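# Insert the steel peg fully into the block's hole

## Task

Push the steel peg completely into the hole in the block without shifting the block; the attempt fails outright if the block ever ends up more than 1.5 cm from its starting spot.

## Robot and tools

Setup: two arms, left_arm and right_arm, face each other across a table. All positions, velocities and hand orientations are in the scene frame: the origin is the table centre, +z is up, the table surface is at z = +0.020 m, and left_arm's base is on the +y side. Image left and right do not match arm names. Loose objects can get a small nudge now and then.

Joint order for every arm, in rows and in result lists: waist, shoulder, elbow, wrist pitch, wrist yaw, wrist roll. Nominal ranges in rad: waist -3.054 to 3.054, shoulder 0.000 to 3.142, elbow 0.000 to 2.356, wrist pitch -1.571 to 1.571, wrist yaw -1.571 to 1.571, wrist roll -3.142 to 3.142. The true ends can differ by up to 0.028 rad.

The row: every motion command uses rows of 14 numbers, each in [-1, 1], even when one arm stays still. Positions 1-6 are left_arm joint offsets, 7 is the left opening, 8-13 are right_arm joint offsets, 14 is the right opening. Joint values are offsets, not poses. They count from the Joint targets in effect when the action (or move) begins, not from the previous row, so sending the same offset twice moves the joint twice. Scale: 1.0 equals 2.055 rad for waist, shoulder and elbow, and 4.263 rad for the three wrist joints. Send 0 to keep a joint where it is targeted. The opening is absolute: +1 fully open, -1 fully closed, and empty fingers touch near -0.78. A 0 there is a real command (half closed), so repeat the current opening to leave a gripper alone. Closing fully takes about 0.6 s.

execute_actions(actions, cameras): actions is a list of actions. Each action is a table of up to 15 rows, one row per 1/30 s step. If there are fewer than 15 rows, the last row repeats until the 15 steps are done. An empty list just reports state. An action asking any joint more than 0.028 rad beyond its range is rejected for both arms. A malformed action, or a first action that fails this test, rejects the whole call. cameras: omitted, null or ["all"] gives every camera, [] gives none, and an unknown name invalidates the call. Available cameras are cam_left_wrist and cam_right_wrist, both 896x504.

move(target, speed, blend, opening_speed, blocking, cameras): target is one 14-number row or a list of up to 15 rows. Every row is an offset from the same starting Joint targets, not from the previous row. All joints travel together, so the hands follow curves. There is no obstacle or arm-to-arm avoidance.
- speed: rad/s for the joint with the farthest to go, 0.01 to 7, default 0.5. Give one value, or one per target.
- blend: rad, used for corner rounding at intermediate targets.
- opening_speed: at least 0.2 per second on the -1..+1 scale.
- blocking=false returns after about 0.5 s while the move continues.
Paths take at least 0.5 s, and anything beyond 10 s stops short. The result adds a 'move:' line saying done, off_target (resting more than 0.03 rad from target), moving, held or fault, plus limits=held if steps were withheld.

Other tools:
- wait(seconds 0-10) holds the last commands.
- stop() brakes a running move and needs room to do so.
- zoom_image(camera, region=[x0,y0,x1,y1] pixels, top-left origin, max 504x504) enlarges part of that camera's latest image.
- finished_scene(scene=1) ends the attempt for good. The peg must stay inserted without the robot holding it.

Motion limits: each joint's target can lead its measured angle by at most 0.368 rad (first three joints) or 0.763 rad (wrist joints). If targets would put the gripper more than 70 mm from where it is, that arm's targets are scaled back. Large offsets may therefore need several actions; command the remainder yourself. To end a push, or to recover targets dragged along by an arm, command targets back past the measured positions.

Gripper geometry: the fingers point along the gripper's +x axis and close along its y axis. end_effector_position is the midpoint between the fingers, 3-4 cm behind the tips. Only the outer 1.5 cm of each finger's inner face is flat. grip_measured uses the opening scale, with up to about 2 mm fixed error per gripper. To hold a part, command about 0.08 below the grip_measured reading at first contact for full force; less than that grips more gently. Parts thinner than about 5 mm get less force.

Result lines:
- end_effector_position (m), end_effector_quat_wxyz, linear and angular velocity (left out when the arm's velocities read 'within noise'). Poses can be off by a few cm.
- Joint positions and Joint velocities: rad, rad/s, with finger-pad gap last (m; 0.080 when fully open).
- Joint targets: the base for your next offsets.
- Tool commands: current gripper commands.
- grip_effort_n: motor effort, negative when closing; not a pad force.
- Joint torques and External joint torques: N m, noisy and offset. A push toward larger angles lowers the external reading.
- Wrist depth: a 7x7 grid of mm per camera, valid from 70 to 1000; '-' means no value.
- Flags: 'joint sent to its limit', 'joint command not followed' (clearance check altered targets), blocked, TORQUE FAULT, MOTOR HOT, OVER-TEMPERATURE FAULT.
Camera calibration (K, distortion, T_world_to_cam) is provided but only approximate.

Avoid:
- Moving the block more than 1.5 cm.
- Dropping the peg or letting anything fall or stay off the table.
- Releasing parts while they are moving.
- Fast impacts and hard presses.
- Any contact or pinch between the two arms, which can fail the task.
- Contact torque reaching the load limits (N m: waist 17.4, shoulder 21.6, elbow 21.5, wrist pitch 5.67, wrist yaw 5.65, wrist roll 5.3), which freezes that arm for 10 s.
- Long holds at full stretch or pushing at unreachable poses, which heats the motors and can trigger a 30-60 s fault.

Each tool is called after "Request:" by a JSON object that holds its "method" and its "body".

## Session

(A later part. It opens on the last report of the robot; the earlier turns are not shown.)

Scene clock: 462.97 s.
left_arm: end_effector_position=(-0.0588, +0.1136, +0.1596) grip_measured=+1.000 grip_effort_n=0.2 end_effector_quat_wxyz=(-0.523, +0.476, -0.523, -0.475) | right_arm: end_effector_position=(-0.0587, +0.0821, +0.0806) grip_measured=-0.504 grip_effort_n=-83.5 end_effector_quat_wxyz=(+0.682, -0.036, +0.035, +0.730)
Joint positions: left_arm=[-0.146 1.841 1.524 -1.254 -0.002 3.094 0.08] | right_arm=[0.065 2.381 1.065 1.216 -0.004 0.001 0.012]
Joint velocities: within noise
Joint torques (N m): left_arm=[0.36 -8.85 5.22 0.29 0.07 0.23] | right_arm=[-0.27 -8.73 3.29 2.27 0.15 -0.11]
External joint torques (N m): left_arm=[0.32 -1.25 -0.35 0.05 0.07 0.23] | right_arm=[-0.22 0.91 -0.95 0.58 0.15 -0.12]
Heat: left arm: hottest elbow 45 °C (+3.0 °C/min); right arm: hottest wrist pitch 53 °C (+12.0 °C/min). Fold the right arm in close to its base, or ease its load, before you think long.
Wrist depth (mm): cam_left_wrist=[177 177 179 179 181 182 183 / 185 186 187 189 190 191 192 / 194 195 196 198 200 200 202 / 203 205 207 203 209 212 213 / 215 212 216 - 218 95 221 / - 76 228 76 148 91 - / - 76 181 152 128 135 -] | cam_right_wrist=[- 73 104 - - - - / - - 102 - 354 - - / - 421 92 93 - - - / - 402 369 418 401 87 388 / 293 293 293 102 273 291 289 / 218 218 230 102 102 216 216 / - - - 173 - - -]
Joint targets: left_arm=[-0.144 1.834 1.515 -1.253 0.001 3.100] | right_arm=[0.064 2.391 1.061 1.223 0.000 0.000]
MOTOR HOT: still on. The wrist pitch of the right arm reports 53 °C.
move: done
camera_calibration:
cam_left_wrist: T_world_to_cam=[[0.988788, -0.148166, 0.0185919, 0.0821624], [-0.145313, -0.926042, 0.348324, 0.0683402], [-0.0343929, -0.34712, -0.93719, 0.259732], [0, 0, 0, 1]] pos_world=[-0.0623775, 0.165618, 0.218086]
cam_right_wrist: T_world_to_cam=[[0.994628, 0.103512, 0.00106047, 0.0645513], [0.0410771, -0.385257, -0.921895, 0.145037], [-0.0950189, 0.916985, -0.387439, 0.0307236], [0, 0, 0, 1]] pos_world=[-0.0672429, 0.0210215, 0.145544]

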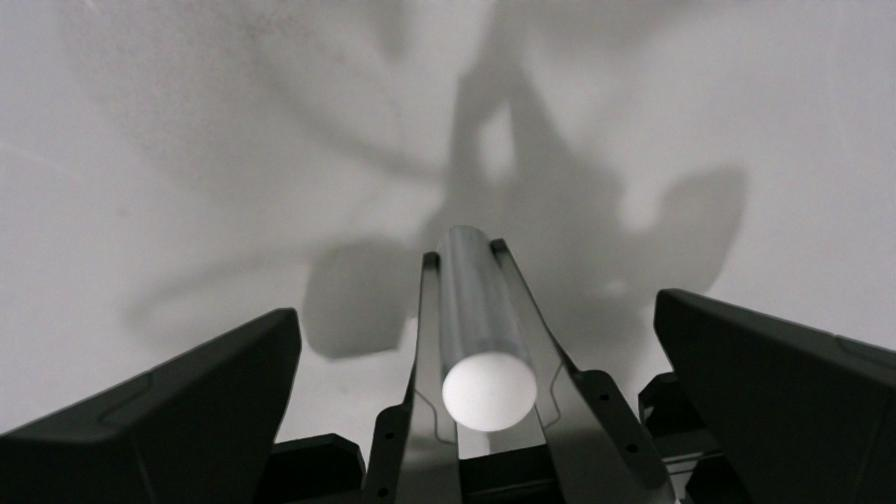

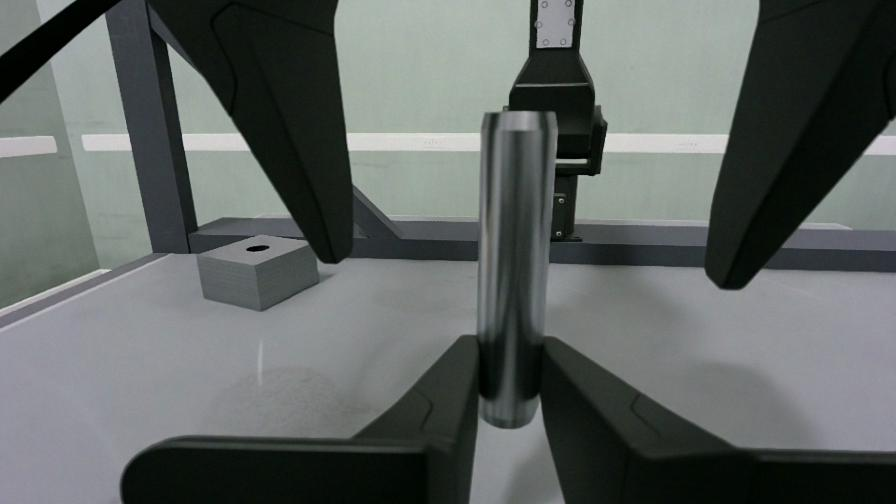

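Request:
{"method": "move", "body": {"target": [-0.0120, 0, 0, 0, -0.0082, 0, 1.0, 0, 0, 0, 0, 0, 0, -0.52], "speed": 0.1}}

Scene clock: 492.27 s.
left_arm: end_effector_position=(-0.0612, +0.1140, +0.1596) grip_measured=+1.000 grip_effort_n=-0.2 end_effector_quat_wxyz=(-0.534, +0.479, -0.521, -0.462) | right_arm: end_effector_position=(-0.0587, +0.0821, +0.0806) grip_measured=-0.504 grip_effort_n=-83.5 end_effector_quat_wxyz=(+0.682, -0.036, +0.035, +0.730)
Joint positions: left_arm=[-0.166 1.841 1.524 -1.254 -0.031 3.094 0.08] | right_arm=[0.065 2.381 1.065 1.216 -0.004 0.001 0.012]
Joint velocities: within noise
Joint torques (N m): left_arm=[0.01 -8.89 5.26 0.26 -0.19 0.24] | right_arm=[-0.12 -8.73 3.19 2.28 0.19 -0.07]
External joint torques (N m): left_arm=[0.03 -1.25 -0.31 0.04 -0.18 0.23] | right_arm=[-0.15 0.95 -1.07 0.59 0.2 -0.07]
Heat: left arm: hottest shoulder 48 °C (+7.1 °C/min); right arm: hottest wrist pitch 54 °C (+4.0 °C/min). Fold the right arm in close to its base, or ease its load, before you think long.
Wrist depth (mm): cam_left_wrist=[173 175 178 180 182 184 187 / 180 183 186 189 190 194 197 / 190 192 195 198 201 204 207 / 199 201 204 202 211 215 217 / 209 209 214 92 219 95 227 / - 76 227 76 131 91 - / - 76 180 142 128 129 -] | cam_right_wrist=[- 75 - - - - - / - - - - 361 - - / - 422 104 93 414 - - / - 408 370 418 403 92 388 / 293 294 292 102 273 291 290 / 218 217 230 102 101 217 216 / - - - 173 - - -]
Joint targets: left_arm=[-0.168 1.834 1.515 -1.253 -0.035 3.100] | right_arm=[0.064 2.391 1.061 1.223 0.000 0.000]
MOTOR HOT: still on. The wrist pitch of the right arm reports 54 °C.
move: done
camera_calibration:
cam_left_wrist: T_world_to_cam=[[0.98471, -0.167588, 0.0475405, 0.0819765], [-0.173597, -0.921366, 0.347776, 0.0660758], [-0.0144808, -0.350712, -0.936371, 0.261165], [0, 0, 0, 1]] pos_world=[-0.0654706, 0.166212, 0.217671]
cam_right_wrist: T_world_to_cam=[[0.994628, 0.103512, 0.00106047, 0.0645513], [0.0410771, -0.385257, -0.921895, 0.145037], [-0.0950189, 0.916985, -0.387439, 0.0307236], [0, 0, 0, 1]] pos_world=[-0.0672429, 0.0210215, 0.145544]

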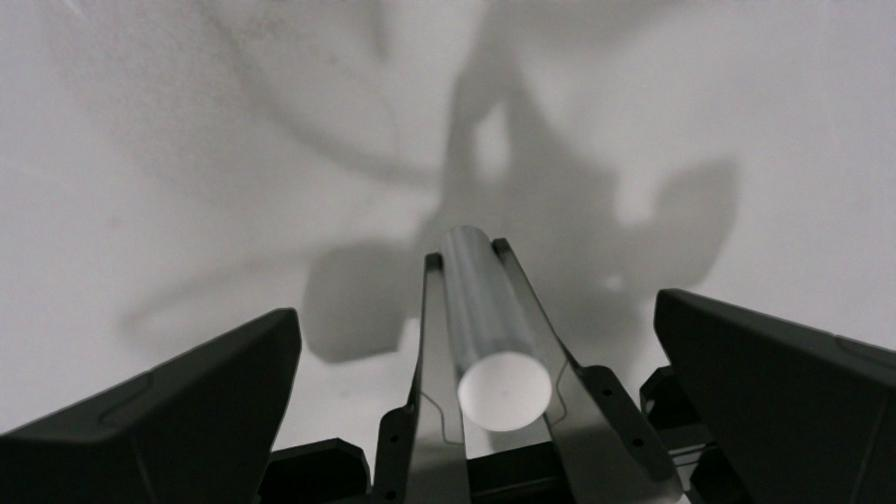

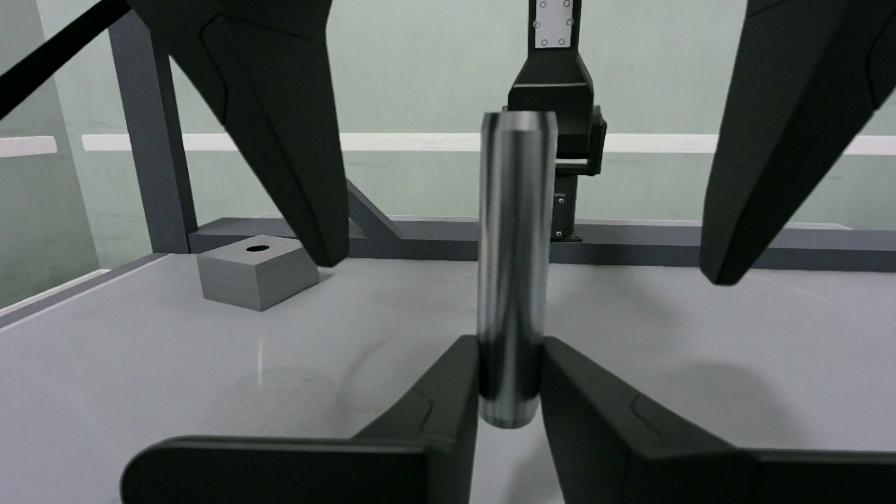

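Request:
{"method": "move", "body": {"target": [0, 0, 0, 0, 0, 0, -0.50, 0, 0, 0, 0, 0, 0, -0.52], "speed": 0.1, "opening_speed": 0.6}}

Scene clock: 508.30 s.
left_arm: end_effector_position=(-0.0611, +0.1139, +0.1596) grip_measured=-0.476 grip_effort_n=-83.5 end_effector_quat_wxyz=(-0.535, +0.479, -0.521, -0.462) | right_arm: end_effector_position=(-0.0587, +0.0821, +0.0806) grip_measured=-0.504 grip_effort_n=-83.5 end_effector_quat_wxyz=(+0.682, -0.037, +0.034, +0.730)
Joint positions: left_arm=[-0.166 1.841 1.524 -1.253 -0.031 3.094 0.014] | right_arm=[0.065 2.381 1.065 1.216 -0.004 0 0.012]
Joint velocities: within noise
Joint torques (N m): left_arm=[-0.3 -8.93 5.34 0.24 -0.11 0.19] | right_arm=[-0.15 -8.79 3.21 2.23 0.15 -0.01]
External joint torques (N m): left_arm=[-0.33 -1.25 -0.28 0.01 -0.09 0.18] | right_arm=[-0.17 0.8 -1.01 0.56 0.15 -0.02]
Heat: left arm: hottest shoulder 49 °C (+8.1 °C/min); right arm: hottest wrist pitch 55 °C (+3.0 °C/min). Fold the right arm in close to its base, or ease its load, before you think long.
Wrist depth (mm): cam_left_wrist=[173 175 178 179 183 184 188 / 181 183 186 188 191 194 196 / 190 192 195 198 201 203 207 / 199 201 205 203 212 215 219 / 210 212 214 86 126 227 230 / 219 221 - 76 76 - - / - - - 133 - - -] | cam_right_wrist=[393 387 - - - - - / - 408 - - - - - / - - - - - - - / - 403 399 - 365 396 385 / 291 292 292 102 272 291 290 / 217 216 229 101 102 216 215 / - - - 173 - - -]
Joint targets: left_arm=[-0.168 1.834 1.515 -1.253 -0.035 3.100] | right_arm=[0.064 2.391 1.061 1.223 0.000 -0.001]
MOTOR HOT: still on. The wrist pitch of the right arm reports 55 °C.
move: done
camera_calibration:
cam_left_wrist: T_world_to_cam=[[0.984684, -0.167515, 0.0483315, 0.0816724], [-0.173803, -0.921221, 0.348059, 0.0659011], [-0.0137812, -0.351128, -0.936226, 0.261214], [0, 0, 0, 1]] pos_world=[-0.0653679, 0.16611, 0.21767]
cam_right_wrist: T_world_to_cam=[[0.994603, 0.103721, 0.00260311, 0.0644319], [0.0425786, -0.385158, -0.921868, 0.145095], [-0.0946147, 0.917003, -0.387496, 0.0308402], [0, 0, 0, 1]] pos_world=[-0.0673442, 0.020921, 0.145541]

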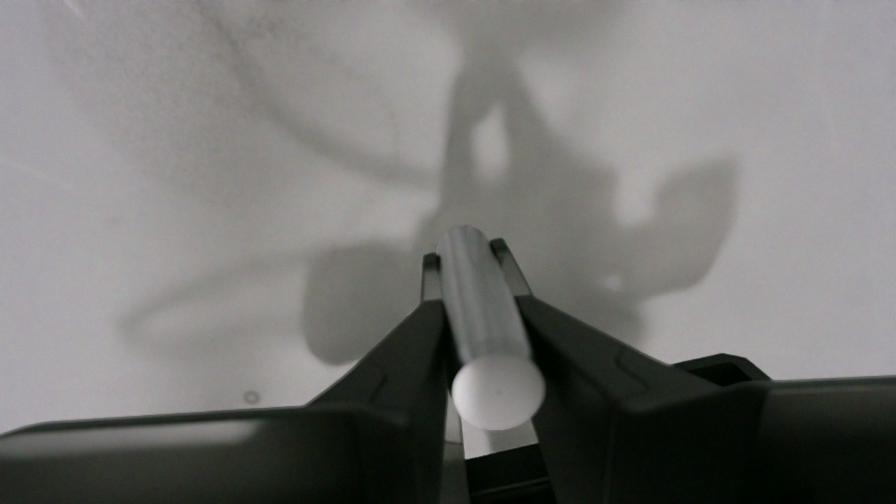

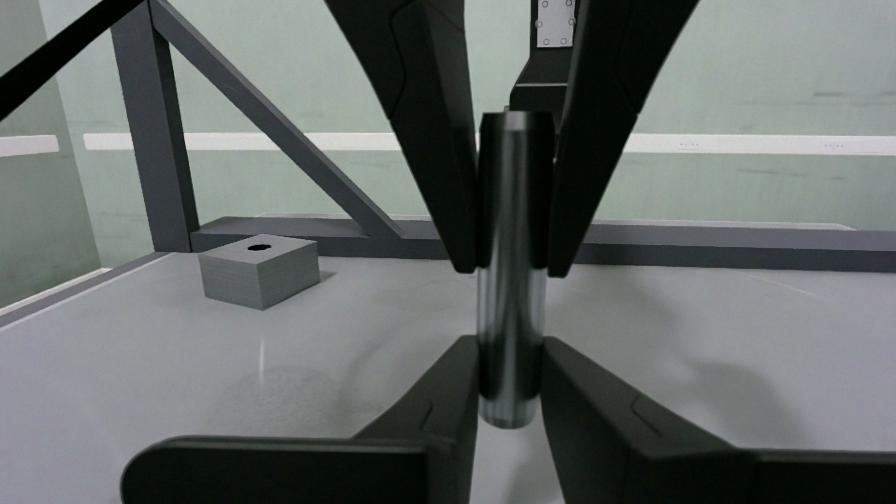

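Request:
{"method": "move", "body": {"target": [0, 0, 0, 0, 0, 0, -0.54, 0, 0, 0, 0, 0, 0, -0.05], "speed": 0.1, "opening_speed": 0.4}}

Scene clock: 530.37 s.
left_arm: end_effector_position=(-0.0610, +0.1142, +0.1591) grip_measured=-0.476 grip_effort_n=-83.5 end_effector_quat_wxyz=(-0.535, +0.479, -0.520, -0.462) | right_arm: end_effector_position=(-0.0587, +0.0823, +0.0819) grip_measured=-0.053 grip_effort_n=11.4 end_effector_quat_wxyz=(+0.682, -0.035, +0.032, +0.730)
Joint positions: left_arm=[-0.166 1.841 1.522 -1.253 -0.031 3.094 0.014] | right_arm=[0.065 2.381 1.065 1.222 -0.004 0 0.033]
Joint velocities: within noise
Joint torques (N m): left_arm=[-0.1 -8.99 5.43 0.23 -0.15 0.22] | right_arm=[0.04 -8.66 3.4 1.83 0.19 0]
External joint torques (N m): left_arm=[-0.11 -1.31 -0.17 0.01 -0.13 0.22] | right_arm=[0.09 0.97 -0.84 0.15 0.19 -0.01]
Heat: left arm: hottest shoulder 51 °C (+6.1 °C/min); right arm: hottest wrist pitch 55 °C (+2.0 °C/min). Fold the left arm in close to its base, or ease its load, before you think long. Fold the right arm in close to its base, or ease its load, before you think long.
Wrist depth (mm): cam_left_wrist=[173 175 178 178 182 184 187 / 180 181 185 188 191 193 196 / 189 191 194 197 200 203 206 / 198 200 204 203 209 214 217 / 208 211 213 87 95 225 230 / 218 221 - 77 76 - - / - - - 166 - - -] | cam_right_wrist=[388 388 - - - - - / - 410 - - - - - / - - - 90 - - - / - 432 416 - 400 398 388 / 299 299 300 101 280 299 298 / 222 222 234 91 - 233 220 / - - - 170 176 - -]
Joint targets: left_arm=[-0.168 1.834 1.515 -1.253 -0.035 3.100] | right_arm=[0.064 2.391 1.061 1.223 0.000 -0.001]
MOTOR HOT: the shoulder of the left arm reports 51 °C; the controller stops that arm at 95 °C. To cool a motor, set the load down, stop pushing, or move to a pose that needs little force.
MOTOR HOT: still on. The wrist pitch of the right arm reports 55 °C.
move: done
camera_calibration:
cam_left_wrist: T_world_to_cam=[[0.984668, -0.167618, 0.048304, 0.0817642], [-0.17391, -0.921732, 0.346649, 0.0667063], [-0.0135814, -0.349735, -0.93675, 0.260842], [0, 0, 0, 1]] pos_world=[-0.0653671, 0.166416, 0.21727]
cam_right_wrist: T_world_to_cam=[[0.994606, 0.103685, 0.00288449, 0.0644104], [0.0422796, -0.379864, -0.924076, 0.146036], [-0.0947166, 0.919213, -0.382199, 0.0305477], [0, 0, 0, 1]] pos_world=[-0.0673439, 0.0207157, 0.146438]

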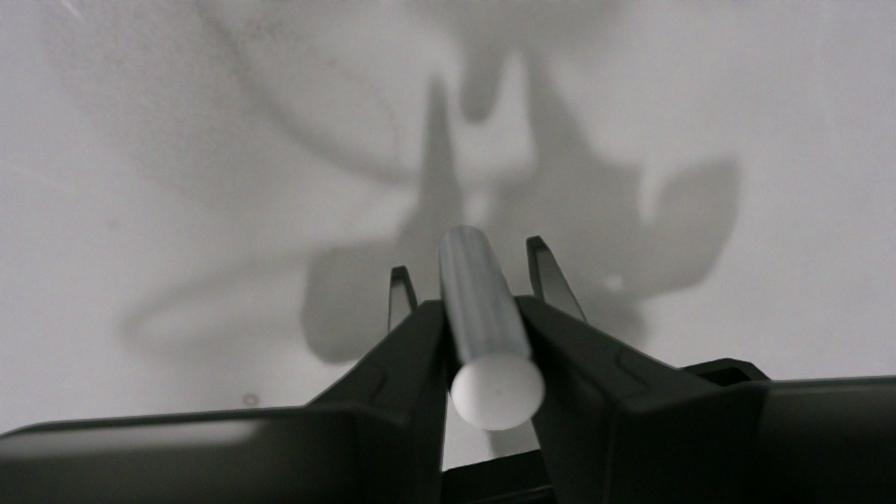

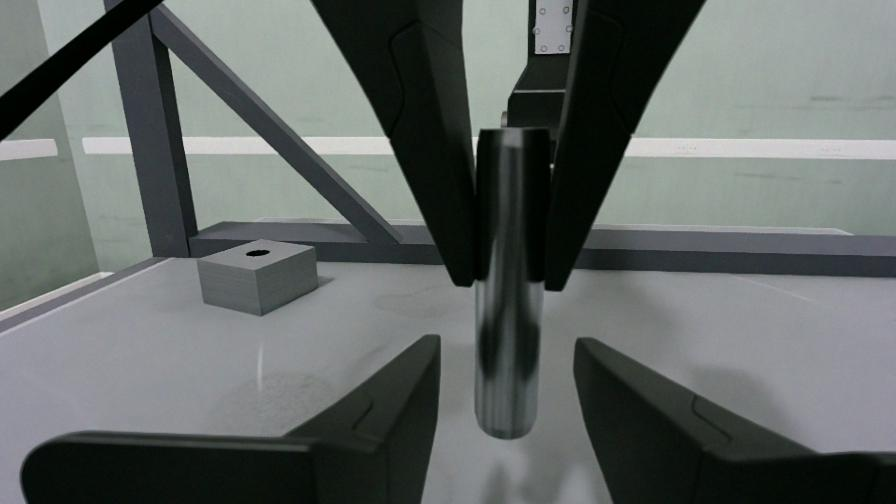

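Request:
{"method": "move", "body": {"target": [[0, 0, 0, 0, 0, 0, -0.54, 0, -0.0433, -0.1236, 0.0375, 0, 0, -0.05], [0, 0, 0, 0, 0, 0, -0.54, 0, -0.3577, -0.2418, -0.1274, 0, 0, -0.05], [0, 0, 0, 0, 0, 0, -0.54, 0, -0.6234, 0.1144, -0.4741, 0, 0, -0.05]], "speed": [0.25, 0.8, 1.2], "blend": [0.03, 0.1, 0]}}

Scene clock: 538.30 s.
left_arm: end_effector_position=(-0.0610, +0.1143, +0.1590) grip_measured=-0.476 grip_effort_n=-83.5 end_effector_quat_wxyz=(-0.535, +0.479, -0.520, -0.462) | right_arm: end_effector_position=(-0.0437, -0.1541, +0.3509) grip_measured=-0.052 grip_effort_n=11.4 end_effector_quat_wxyz=(+0.649, -0.226, +0.213, +0.695)
Joint positions: left_arm=[-0.166 1.841 1.522 -1.253 -0.031 3.094 0.014] | right_arm=[0.065 1.114 1.282 -0.799 -0.004 0 0.033]
Joint velocities: within noise
Joint torques (N m): left_arm=[-0.32 -8.85 5.44 0.21 -0.15 0.25] | right_arm=[-0.11 -3.55 6.99 1.66 0.1 0]
External joint torques (N m): left_arm=[-0.32 -1.25 -0.12 -0.02 -0.14 0.25] | right_arm=[-0.08 -0.57 0.67 0.12 0.1 0]
Heat: left arm: hottest shoulder 51 °C (+5.1 °C/min); right arm: hottest wrist pitch 52 °C (-2.0 °C/min). Fold the left arm in close to its base, or ease its load, before you think long. Fold the right arm in close to its base, or ease its load, before you think long.
Wrist depth (mm): cam_left_wrist=[173 175 177 179 182 183 187 / 180 182 185 188 190 193 196 / 189 191 195 197 200 203 206 / 198 201 204 203 209 214 217 / 208 211 213 86 216 225 230 / 218 220 - 77 76 - - / - - - 246 - - -] | cam_right_wrist=[- - - 238 - - - / - - 738 233 780 - - / - - 684 223 680 666 - / - - 588 363 557 576 - / - 528 513 494 504 502 499 / - 454 - 436 - 452 442 / - - - 401 - - -]
Joint targets: left_arm=[-0.168 1.834 1.515 -1.253 -0.035 3.100] | right_arm=[0.064 1.109 1.296 -0.797 0.000 -0.001]
MOTOR HOT: still on. The shoulder of the left arm reports 51 °C.
MOTOR HOT: still on. The wrist pitch of the right arm reports 52 °C.
move: done
camera_calibration:
cam_left_wrist: T_world_to_cam=[[0.984669, -0.167603, 0.0483376, 0.0817758], [-0.173912, -0.921859, 0.346309, 0.0669292], [-0.0134819, -0.349407, -0.936874, 0.260762], [0, 0, 0, 1]] pos_world=[-0.0653667, 0.166517, 0.21717]
cam_right_wrist: T_world_to_cam=[[0.994872, 0.0995051, -0.0181467, 0.079973], [0.0688437, -0.797597, -0.599249, 0.126996], [-0.0741021, 0.594926, -0.800357, 0.449735], [0, 0, 0, 1]] pos_world=[-0.0549795, -0.174225, 0.437502]

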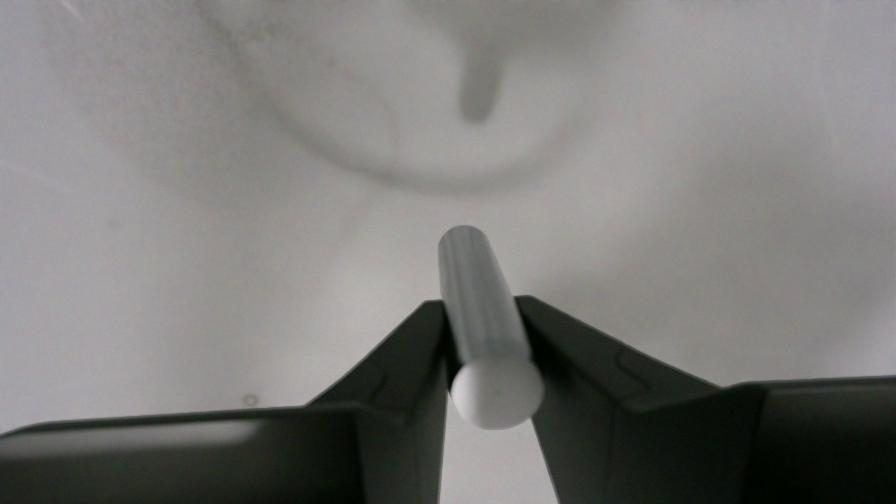

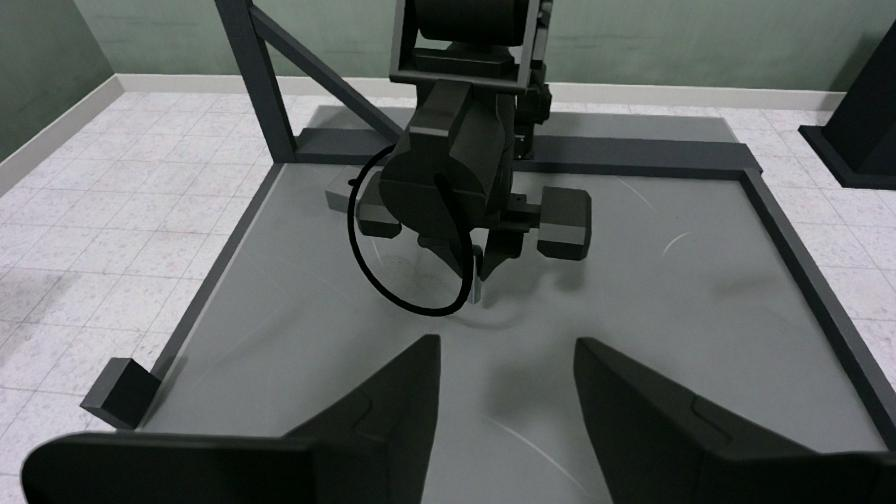

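Request:
{"method": "move", "body": {"target": [[-0.1859, -0.0652, -0.0462, -0.0087, 0, -0.6334, -0.54, 0, 0, 0, 0, 0, 0, -0.05], [-0.4457, -0.1489, -0.1066, -0.0202, 0, -0.9803, -0.54, 0, 0, 0, 0, 0, 0, -0.05]], "speed": 1.2, "blend": [0.3, 0]}}

Scene clock: 590.13 s.
left_arm: end_effector_position=(-0.2406, +0.3234, +0.1884) grip_measured=-0.476 grip_effort_n=-83.5 end_effector_quat_wxyz=(+0.510, +0.500, +0.487, -0.502) | right_arm: end_effector_position=(-0.0437, -0.1541, +0.3509) grip_measured=-0.052 grip_effort_n=11.4 end_effector_quat_wxyz=(+0.649, -0.226, +0.213, +0.695)
Joint positions: left_arm=[-1.082 1.543 1.303 -1.337 -0.031 -1.073 0.014] | right_arm=[0.065 1.114 1.282 -0.799 -0.004 0 0.033]
Joint velocities: within noise
Joint torques (N m): left_arm=[-0.1 -7.73 5.49 0.11 -0.23 -0.09] | right_arm=[0.01 -3.51 6.75 1.61 0.17 -0.06]
External joint torques (N m): left_arm=[-0.1 -2.23 -0.23 -0.21 -0.15 -0.09] | right_arm=[0.05 -0.47 0.45 0.07 0.16 -0.06]
Heat: left arm: hottest shoulder 53 °C (+2.0 °C/min); right arm: hottest wrist pitch 47 °C (-8.1 °C/min). Fold the left arm in close to its base, or ease its load, before you think long.
Wrist depth (mm): cam_left_wrist=[206 208 207 208 208 207 895 / 216 217 218 218 218 218 915 / 227 228 228 195 226 229 981 / 241 240 240 201 240 241 - / 253 253 251 86 249 254 - / 259 256 - 77 76 - - / - - - 255 - - -] | cam_right_wrist=[- - 444 - - - - / - - 646 806 794 - - / - - 671 684 679 676 - / - - 589 588 578 574 - / - 529 510 512 504 499 499 / - 453 - 438 - 453 439 / - - - 401 - - -]
Joint targets: left_arm=[-1.084 1.528 1.296 -1.339 -0.034 -1.079] | right_arm=[0.064 1.109 1.296 -0.797 0.000 -0.001]
MOTOR HOT: still on. The shoulder of the left arm reports 53 °C.
MOTOR HOT: cleared for the motors of the right arm.
move: done
camera_calibration:
cam_left_wrist: T_world_to_cam=[[-0.998241, 0.0590622, -0.00514209, -0.248103], [0.0541549, 0.943709, 0.326312, -0.326388], [0.0241253, 0.32546, -0.945248, 0.151253], [0, 0, 0, 1]] pos_world=[-0.233641, 0.273442, 0.2482]
cam_right_wrist: T_world_to_cam=[[0.994872, 0.0995051, -0.0181467, 0.079973], [0.0688437, -0.797597, -0.599249, 0.126996], [-0.0741021, 0.594926, -0.800357, 0.449735], [0, 0, 0, 1]] pos_world=[-0.0549795, -0.174225, 0.437502]

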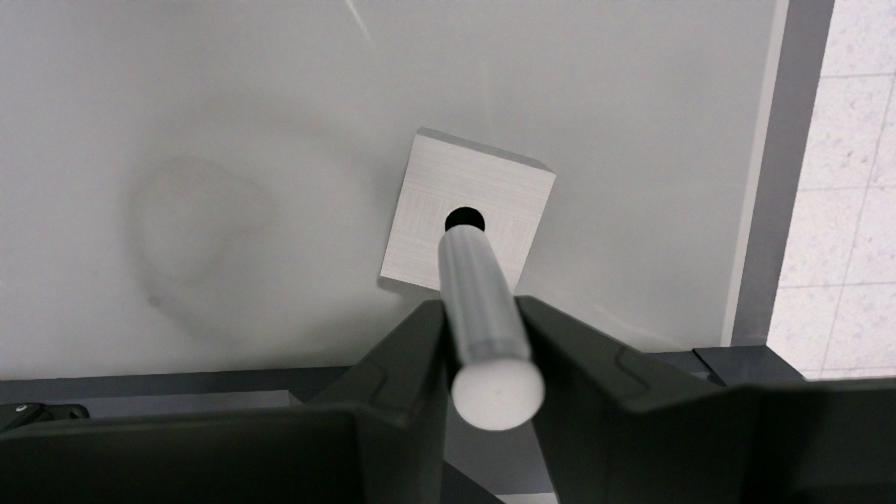

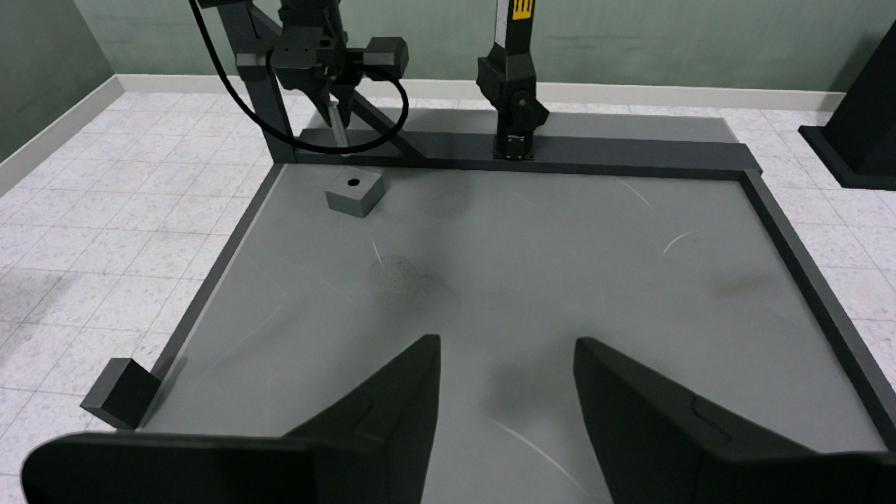

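Request:
{"method": "zoom_image", "body": {"camera": "cam_left_wrist", "region": [360, 110, 600, 310]}}

Scaled by 2.100 from the camera's 896x504 image, which has a finer 1280x720 frame.

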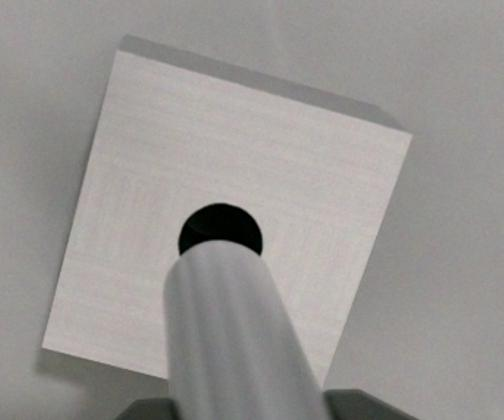

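Request:
{"method": "move", "body": {"target": [-0.00487, -0.01703, -0.08175, 0.03988, 0.00457, -0.00235, -0.54, 0, 0, 0, 0, 0, 0, -0.05], "speed": 0.12, "cameras": ["cam_left_wrist"]}}

Request:
{"method": "zoom_image", "body": {"camera": "cam_left_wrist", "region": [340, 110, 600, 310]}}

Scene clock: 653.90 s.
left_arm: end_effector_position=(-0.2390, +0.3290, +0.1547) grip_measured=-0.476 grip_effort_n=-83.5 end_effector_quat_wxyz=(+0.503, +0.489, +0.496, -0.512) | right_arm: end_effector_position=(-0.0437, -0.1541, +0.3509) grip_measured=-0.052 grip_effort_n=11.4 end_effector_quat_wxyz=(+0.649, -0.226, +0.213, +0.695)
Joint positions: left_arm=[-1.092 1.508 1.135 -1.171 -0.019 -1.084 0.014] | right_arm=[0.065 1.114 1.282 -0.799 -0.004 0 0.033]
Joint velocities: within noise
Joint torques (N m): left_arm=[-0.44 -7.21 5.66 0.42 0.12 -0.11] | right_arm=[-0.14 -3.8 6.87 1.62 0.18 -0.03]
External joint torques (N m): left_arm=[-0.44 -1.96 -0.03 0.07 0.18 -0.11] | right_arm=[-0.12 -0.77 0.55 0.09 0.18 -0.03]
Heat: left arm: hottest shoulder 49 °C (-3.0 °C/min); right arm: hottest elbow 47 °C (+2.0 °C/min). Fold the left arm in close to its base, or ease its load, before you think long.
Wrist depth (mm): cam_left_wrist=[173 173 176 177 179 181 184 / 180 182 184 185 188 190 194 / 190 191 194 161 195 199 206 / 199 201 202 165 207 210 - / 209 211 212 86 175 221 - / 219 221 - 76 76 - - / - - - 221 - - -] | cam_right_wrist=[- - 474 - - - - / - - 545 737 800 - - / - - 668 685 677 666 - / - - 585 582 578 577 - / - 529 513 508 510 500 500 / - 454 - 438 - 453 439 / - - - 402 - - -]
Joint targets: left_arm=[-1.094 1.493 1.128 -1.169 -0.015 -1.089] | right_arm=[0.064 1.109 1.296 -0.797 0.000 -0.001]
MOTOR HOT: still on. The shoulder of the left arm reports 49 °C.
move: done
camera_calibration:
cam_left_wrist: T_world_to_cam=[[-0.997831, 0.0580941, 0.0309673, -0.252252], [0.064953, 0.945406, 0.319358, -0.317733], [-0.0107238, 0.320677, -0.947128, 0.111069], [0, 0, 0, 1]] pos_world=[-0.229876, 0.279424, 0.214479]
Images, in order (width x height): cam_left_wrist 896x504.

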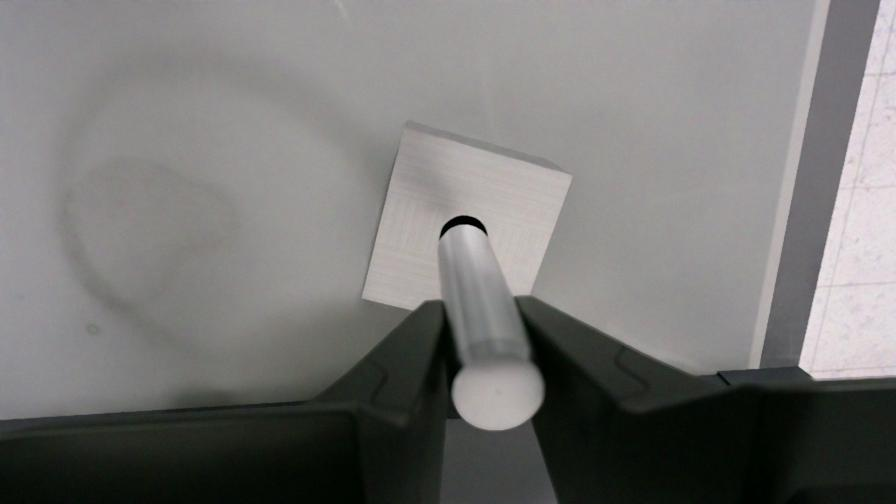

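Scaled by 1.938 from the camera's 896x504 image, which has a finer 1280x720 frame.

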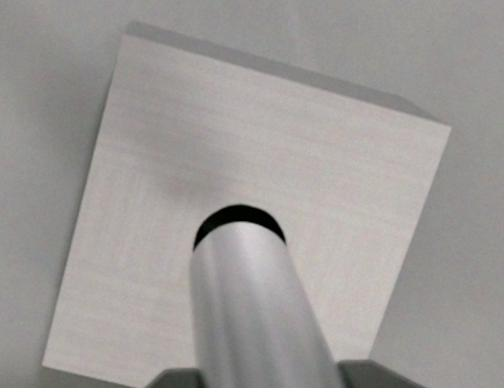

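Request:
{"method": "move", "body": {"target": [-0.0036, 0.0020, -0.01513, 0.00854, 0, 0, -0.54, 0, 0, 0, 0, 0, 0, -0.05], "speed": 0.05, "cameras": ["cam_left_wrist"]}}

Request:
{"method": "zoom_image", "body": {"camera": "cam_left_wrist", "region": [390, 180, 550, 290]}}

Scene clock: 673.67 s.
left_arm: end_effector_position=(-0.2400, +0.3308, +0.1469) grip_measured=-0.476 grip_effort_n=-83.5 end_effector_quat_wxyz=(+0.500, +0.490, +0.494, -0.516) | right_arm: end_effector_position=(-0.0437, -0.1541, +0.3509) grip_measured=-0.052 grip_effort_n=11.4 end_effector_quat_wxyz=(+0.649, -0.226, +0.213, +0.695)
Joint positions: left_arm=[-1.099 1.508 1.104 -1.134 -0.019 -1.084 0.014] | right_arm=[0.065 1.114 1.282 -0.799 -0.004 0 0.033]
Joint velocities: within noise
Joint torques (N m): left_arm=[-0.49 -6.87 5.4 0.43 0.07 -0.1] | right_arm=[-0.34 -3.96 6.96 1.62 0.13 0.02]
External joint torques (N m): left_arm=[-0.48 -1.71 -0.22 0.07 0.13 -0.11] | right_arm=[-0.33 -0.93 0.68 0.1 0.14 0.02]
Heat: left arm: hottest shoulder 47 °C (-3.0 °C/min); right arm: hottest elbow 48 °C (+2.0 °C/min).
Wrist depth (mm): cam_left_wrist=[165 166 169 171 173 175 176 / 173 175 177 178 181 184 185 / 180 183 185 153 188 191 197 / 190 193 193 158 198 202 208 / 200 202 203 86 166 214 - / 208 210 - 76 76 - - / - - - 207 - - -] | cam_right_wrist=[- - 479 - - - - / - - 520 736 789 - - / - - 673 683 674 667 - / - - 589 586 578 573 - / - 527 510 503 507 505 499 / - 452 - 438 - 453 440 / - - - 400 - - -]
Joint targets: left_arm=[-1.102 1.497 1.097 -1.132 -0.015 -1.089] | right_arm=[0.064 1.109 1.296 -0.797 0.000 -0.001]
MOTOR HOT: cleared for the motors of the left arm.
move: done
camera_calibration:
cam_left_wrist: T_world_to_cam=[[-0.997201, 0.0657696, 0.0355469, -0.256093], [0.0736598, 0.945657, 0.316712, -0.31441], [-0.0127851, 0.318444, -0.947855, 0.103492], [0, 0, 0, 1]] pos_world=[-0.230894, 0.281211, 0.206776]
Images, in order (width x height): cam_left_wrist 896x504.

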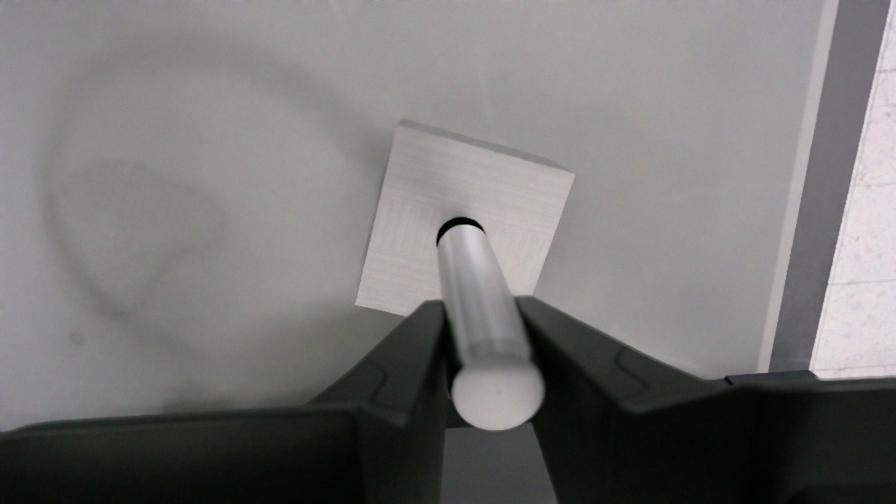

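Scaled by 3.150 from the camera's 896x504 image, which has a finer 1280x720 frame.

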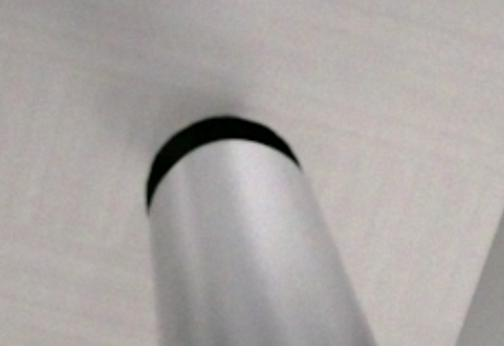

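Request:
{"method": "move", "body": {"target": [0, 0.0112, 0, 0, 0, 0, -0.54, 0, 0, 0, 0, 0, 0, -0.05], "speed": 0.05, "cameras": ["cam_left_wrist"]}}

Request:
{"method": "zoom_image", "body": {"camera": "cam_left_wrist", "region": [390, 180, 550, 290]}}

Scene clock: 712.53 s.
left_arm: end_effector_position=(-0.2400, +0.3308, +0.1458) grip_measured=-0.476 grip_effort_n=-83.5 end_effector_quat_wxyz=(+0.500, +0.491, +0.494, -0.514) | right_arm: end_effector_position=(-0.0437, -0.1541, +0.3509) grip_measured=-0.052 grip_effort_n=11.4 end_effector_quat_wxyz=(+0.649, -0.226, +0.213, +0.695)
Joint positions: left_arm=[-1.099 1.512 1.103 -1.134 -0.019 -1.084 0.014] | right_arm=[0.065 1.114 1.282 -0.799 -0.004 0 0.033]
Joint velocities: within noise
Joint torques (N m): left_arm=[-0.4 -4.56 5.81 0.42 0.11 -0.11] | right_arm=[-0.09 -3.89 6.85 1.63 0.11 -0.01]
External joint torques (N m): left_arm=[-0.42 0.69 0.1 0.05 0.17 -0.11] | right_arm=[-0.09 -0.96 0.6 0.1 0.12 -0.01]
Heat: left arm: hottest shoulder 46 °C (-3.0 °C/min); right arm: hottest elbow 48 °C (+1.0 °C/min).
Wrist depth (mm): cam_left_wrist=[164 165 168 169 172 173 175 / 172 174 175 177 179 181 184 / 179 182 184 152 185 190 194 / 190 191 192 156 196 200 207 / 199 201 201 86 165 212 - / 208 209 - 76 76 - - / - - - 207 - - -] | cam_right_wrist=[- - 481 - - - - / - - 522 730 798 - - / - - 663 695 671 664 - / - - 586 588 577 578 - / - 523 511 509 511 502 501 / - 456 - 439 - 453 438 / - - - 400 - - -]
Joint targets: left_arm=[-1.102 1.520 1.097 -1.132 -0.015 -1.089] | right_arm=[0.064 1.109 1.296 -0.797 0.000 -0.001]
move: done
camera_calibration:
cam_left_wrist: T_world_to_cam=[[-0.997331, 0.0656901, 0.0318828, -0.255587], [0.0724379, 0.945054, 0.318789, -0.314493], [-0.00918972, 0.320247, -0.947289, 0.102685], [0, 0, 0, 1]] pos_world=[-0.23118, 0.281118, 0.205678]
Images, in order (width x height): cam_left_wrist 896x504.

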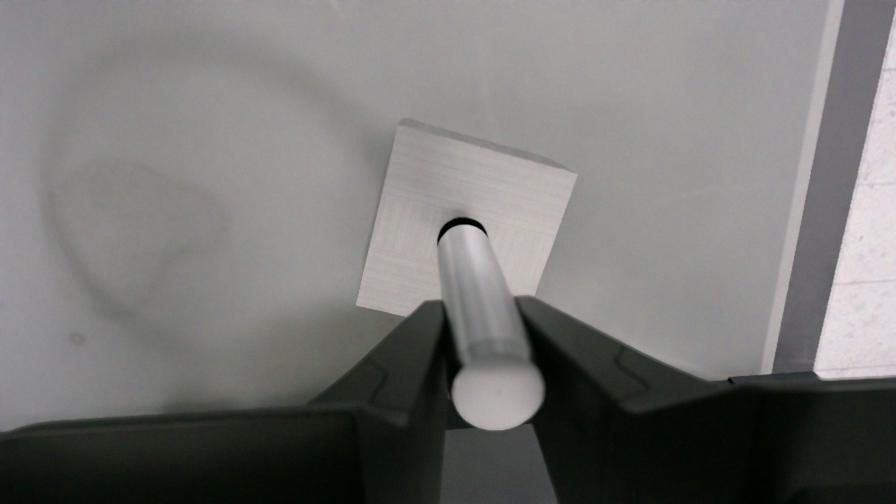

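Scaled by 3.150 from the camera's 896x504 image, which has a finer 1280x720 frame.

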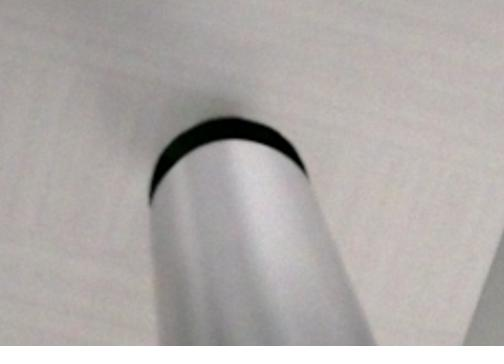

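Request:
{"method": "move", "body": {"target": [0.0111, 0, 0, 0, 0.00387, 0, -0.54, 0, 0, 0, 0, 0, 0, -0.05], "speed": 0.05, "cameras": ["cam_left_wrist"]}}

Request:
{"method": "zoom_image", "body": {"camera": "cam_left_wrist", "region": [390, 180, 550, 290]}}

Scene clock: 745.97 s.
left_arm: end_effector_position=(-0.2390, +0.3289, +0.1457) grip_measured=-0.476 grip_effort_n=-83.5 end_effector_quat_wxyz=(+0.500, +0.488, +0.504, -0.508) | right_arm: end_effector_position=(-0.0437, -0.1541, +0.3509) grip_measured=-0.052 grip_effort_n=11.4 end_effector_quat_wxyz=(+0.649, -0.226, +0.213, +0.695)
Joint positions: left_arm=[-1.082 1.512 1.103 -1.134 -0.003 -1.084 0.014] | right_arm=[0.065 1.114 1.282 -0.799 -0.004 0 0.033]
Joint velocities: within noise
Joint torques (N m): left_arm=[0.23 -4.44 5.64 0.4 0.15 -0.1] | right_arm=[-0.16 -3.56 6.91 1.63 0.15 -0.01]
External joint torques (N m): left_arm=[0.2 0.85 -0.08 0.03 0.21 -0.11] | right_arm=[-0.17 -0.55 0.64 0.12 0.15 -0.01]
Heat: left arm: hottest shoulder 44 °C (-2.0 °C/min); right arm: hottest elbow 49 °C (+1.0 °C/min).
Wrist depth (mm): cam_left_wrist=[163 164 166 167 171 172 175 / 170 172 175 175 180 181 184 / 178 181 183 152 185 190 195 / 188 191 192 157 197 201 209 / 199 202 201 86 165 214 - / 208 209 - 76 76 - - / - - - 208 - - -] | cam_right_wrist=[- - 479 - - - - / - - 510 723 784 - - / - - 671 686 674 664 - / - - 587 584 581 574 - / - 527 515 510 507 499 498 / - 450 - 437 - 453 441 / - - - 402 - - -]
Joint targets: left_arm=[-1.079 1.520 1.097 -1.132 0.001 -1.089] | right_arm=[0.064 1.109 1.296 -0.797 0.000 -0.001]
move: done
camera_calibration:
cam_left_wrist: T_world_to_cam=[[-0.998042, 0.0481846, 0.0398857, -0.249949], [0.0587174, 0.941496, 0.331869, -0.316805], [-0.0215613, 0.333561, -0.942482, 0.0951387], [0, 0, 0, 1]] pos_world=[-0.228806, 0.27858, 0.204774]
Images, in order (width x height): cam_left_wrist 896x504.

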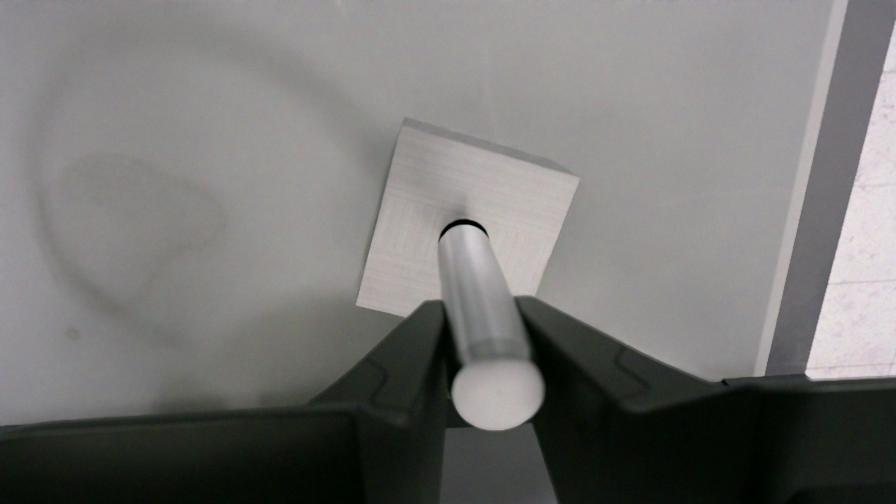

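Scaled by 3.150 from the camera's 896x504 image, which has a finer 1280x720 frame.

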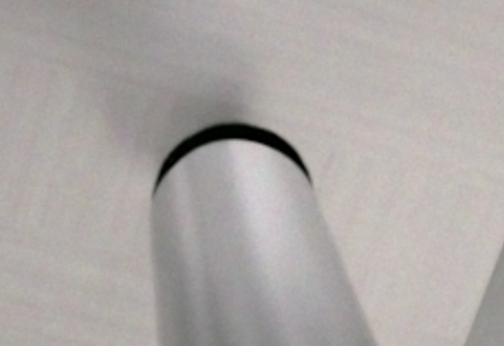

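Request:
{"method": "move", "body": {"target": [-0.0003, 0.00326, -0.01265, 0.00767, 0, 0, -0.54, 0, 0, 0, 0, 0, 0, -0.05], "speed": 0.03, "cameras": ["cam_left_wrist"]}}

Request:
{"method": "zoom_image", "body": {"camera": "cam_left_wrist", "region": [390, 180, 550, 290]}}

Scene clock: 760.70 s.
left_arm: end_effector_position=(-0.2392, +0.3288, +0.1379) grip_measured=-0.476 grip_effort_n=-83.5 end_effector_quat_wxyz=(+0.499, +0.488, +0.504, -0.508) | right_arm: end_effector_position=(-0.0437, -0.1541, +0.3509) grip_measured=-0.052 grip_effort_n=11.4 end_effector_quat_wxyz=(+0.649, -0.226, +0.213, +0.695)
Joint positions: left_arm=[-1.082 1.519 1.078 -1.102 -0.002 -1.084 0.014] | right_arm=[0.065 1.114 1.282 -0.799 -0.004 0 0.033]
Joint velocities: within noise
Joint torques (N m): left_arm=[0.04 -4.62 5.77 0.48 0.09 -0.14] | right_arm=[0.12 -3.68 7.1 1.7 0.09 -0.01]
External joint torques (N m): left_arm=[0.03 0.67 0.15 0.14 0.14 -0.14] | right_arm=[0.15 -0.68 0.81 0.17 0.09 -0.02]
Heat: left arm: hottest shoulder 44 °C (-2.0 °C/min); right arm: hottest elbow 49 °C (+1.0 °C/min).
Wrist depth (mm): cam_left_wrist=[156 157 159 160 164 165 168 / 163 165 167 168 172 174 175 / 172 173 175 143 177 183 186 / 180 182 183 148 189 193 198 / 191 193 194 86 157 205 212 / 200 201 - 76 76 - - / - - - 197 - - -] | cam_right_wrist=[- - 476 - - - - / - - 516 792 791 - - / - - 648 680 671 661 - / - - 587 585 578 575 - / - 530 507 508 505 498 501 / - 451 - 439 - 454 438 / - - - 402 - - -]
Joint targets: left_arm=[-1.080 1.527 1.071 -1.100 0.002 -1.089] | right_arm=[0.064 1.109 1.296 -0.797 0.000 -0.001]
move: done
camera_calibration:
cam_left_wrist: T_world_to_cam=[[-0.998038, 0.048101, 0.0400873, -0.249845], [0.0587125, 0.941395, 0.332156, -0.314108], [-0.0217609, 0.333858, -0.942372, 0.0875716], [0, 0, 0, 1]] pos_world=[-0.229007, 0.278481, 0.196874]
Images, in order (width x height): cam_left_wrist 896x504.

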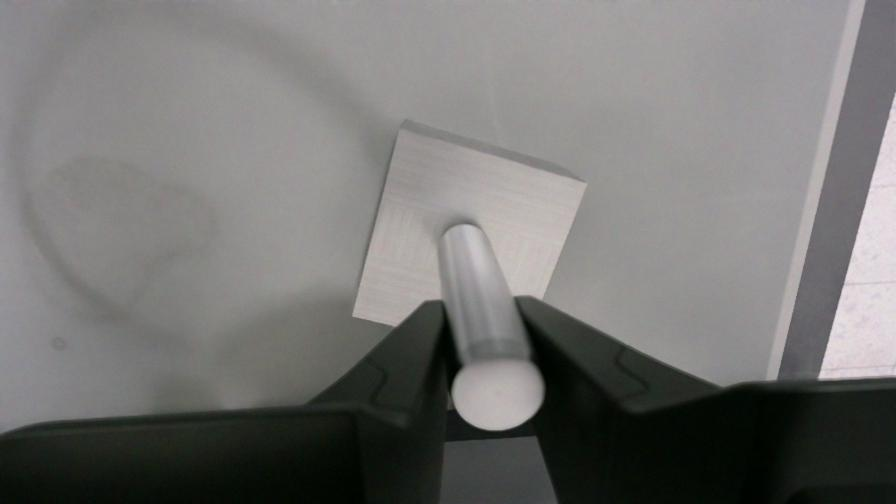

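Scaled by 3.150 from the camera's 896x504 image, which has a finer 1280x720 frame.

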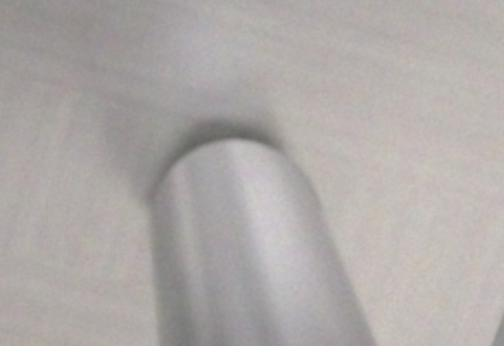

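Request:
{"method": "move", "body": {"target": [0, 0.001655, -0.006375, 0.003871, 0, 0, -0.54, 0, 0, 0, 0, 0, 0, -0.05], "speed": 0.03, "cameras": ["cam_left_wrist"]}}

Scene clock: 773.07 s.
left_arm: end_effector_position=(-0.2392, +0.3288, +0.1338) grip_measured=-0.476 grip_effort_n=-83.5 end_effector_quat_wxyz=(+0.499, +0.488, +0.504, -0.508) | right_arm: end_effector_position=(-0.0437, -0.1541, +0.3509) grip_measured=-0.052 grip_effort_n=11.4 end_effector_quat_wxyz=(+0.649, -0.226, +0.213, +0.695)
Joint positions: left_arm=[-1.082 1.522 1.065 -1.085 -0.002 -1.084 0.014] | right_arm=[0.065 1.114 1.282 -0.799 -0.004 0 0.033]
Joint velocities: within noise
Joint torques (N m): left_arm=[0.06 -4.88 5.64 0.44 0.11 -0.11] | right_arm=[0.11 -3.82 6.91 1.62 0.2 0.02]
External joint torques (N m): left_arm=[0.09 0.4 -0.02 0.06 0.16 -0.11] | right_arm=[0.12 -0.77 0.6 0.09 0.21 0.02]
Heat: left arm: hottest shoulder 43 °C (-3.0 °C/min); right arm: hottest elbow 49 °C (+1.0 °C/min).
Wrist depth (mm): cam_left_wrist=[152 154 156 158 159 161 164 / 159 161 163 164 168 170 173 / 168 170 171 139 172 180 182 / 176 178 180 144 185 188 193 / 185 188 189 86 152 201 207 / 194 196 - 76 76 - - / - - - 196 - - -] | cam_right_wrist=[- - 467 - - - - / - - 516 734 797 - - / - - 647 688 674 667 - / - - 587 592 582 575 - / - 528 514 508 508 501 497 / - 451 - 439 - 452 442 / - - - 401 - - -]
Joint targets: left_arm=[-1.080 1.530 1.058 -1.083 0.002 -1.089] | right_arm=[0.064 1.109 1.296 -0.797 0.000 -0.001]
move: done
camera_calibration:
cam_left_wrist: T_world_to_cam=[[-0.998038, 0.048101, 0.0400873, -0.24978], [0.0587125, 0.941395, 0.332156, -0.312741], [-0.0217609, 0.333858, -0.942372, 0.0837057], [0, 0, 0, 1]] pos_world=[-0.229107, 0.278481, 0.192774]
Images, in order (width x height): cam_left_wrist 896x504.

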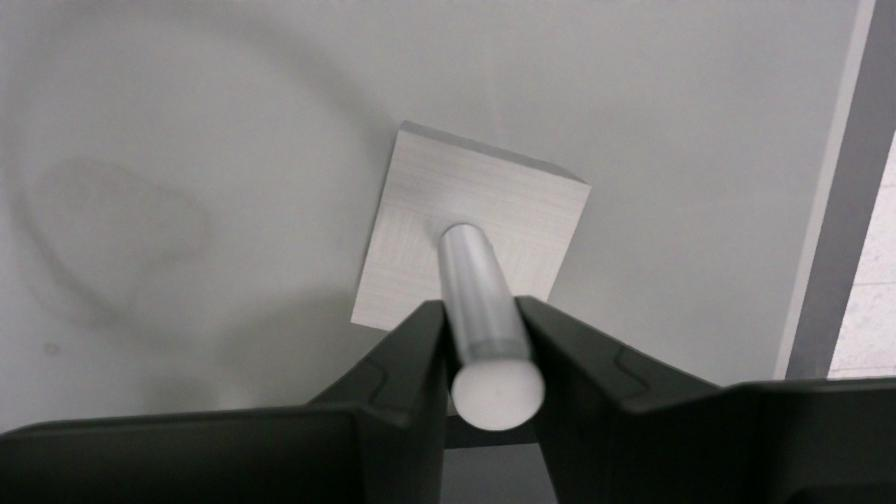

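Request:
{"method": "zoom_image", "body": {"camera": "cam_left_wrist", "region": [390, 180, 550, 290]}}

Scaled by 3.150 from the camera's 896x504 image, which has a finer 1280x720 frame.

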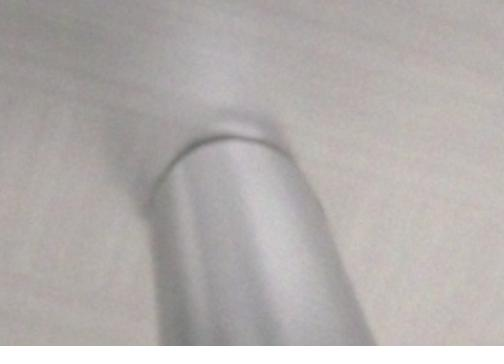

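Request:
{"method": "zoom_image", "body": {"camera": "cam_left_wrist", "region": [430, 205, 500, 250]}}

Request:
{"method": "zoom_image", "body": {"camera": "cam_left_wrist", "region": [340, 100, 610, 350]}}

Scaled by 7.200 from the camera's 896x504 image, which has a finer 1280x720 frame.

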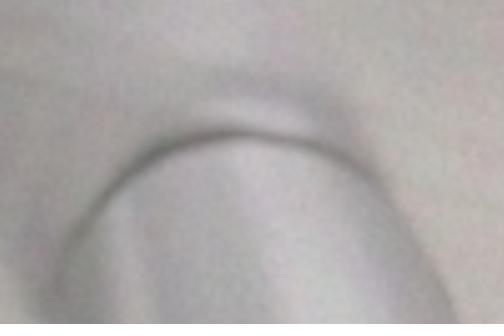

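Scaled by 1.867 from the camera's 896x504 image, which has a finer 1280x720 frame.

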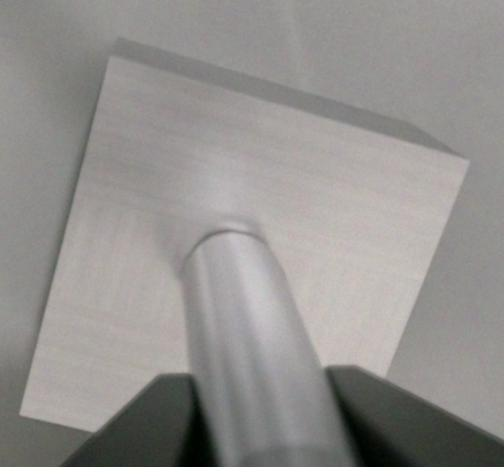

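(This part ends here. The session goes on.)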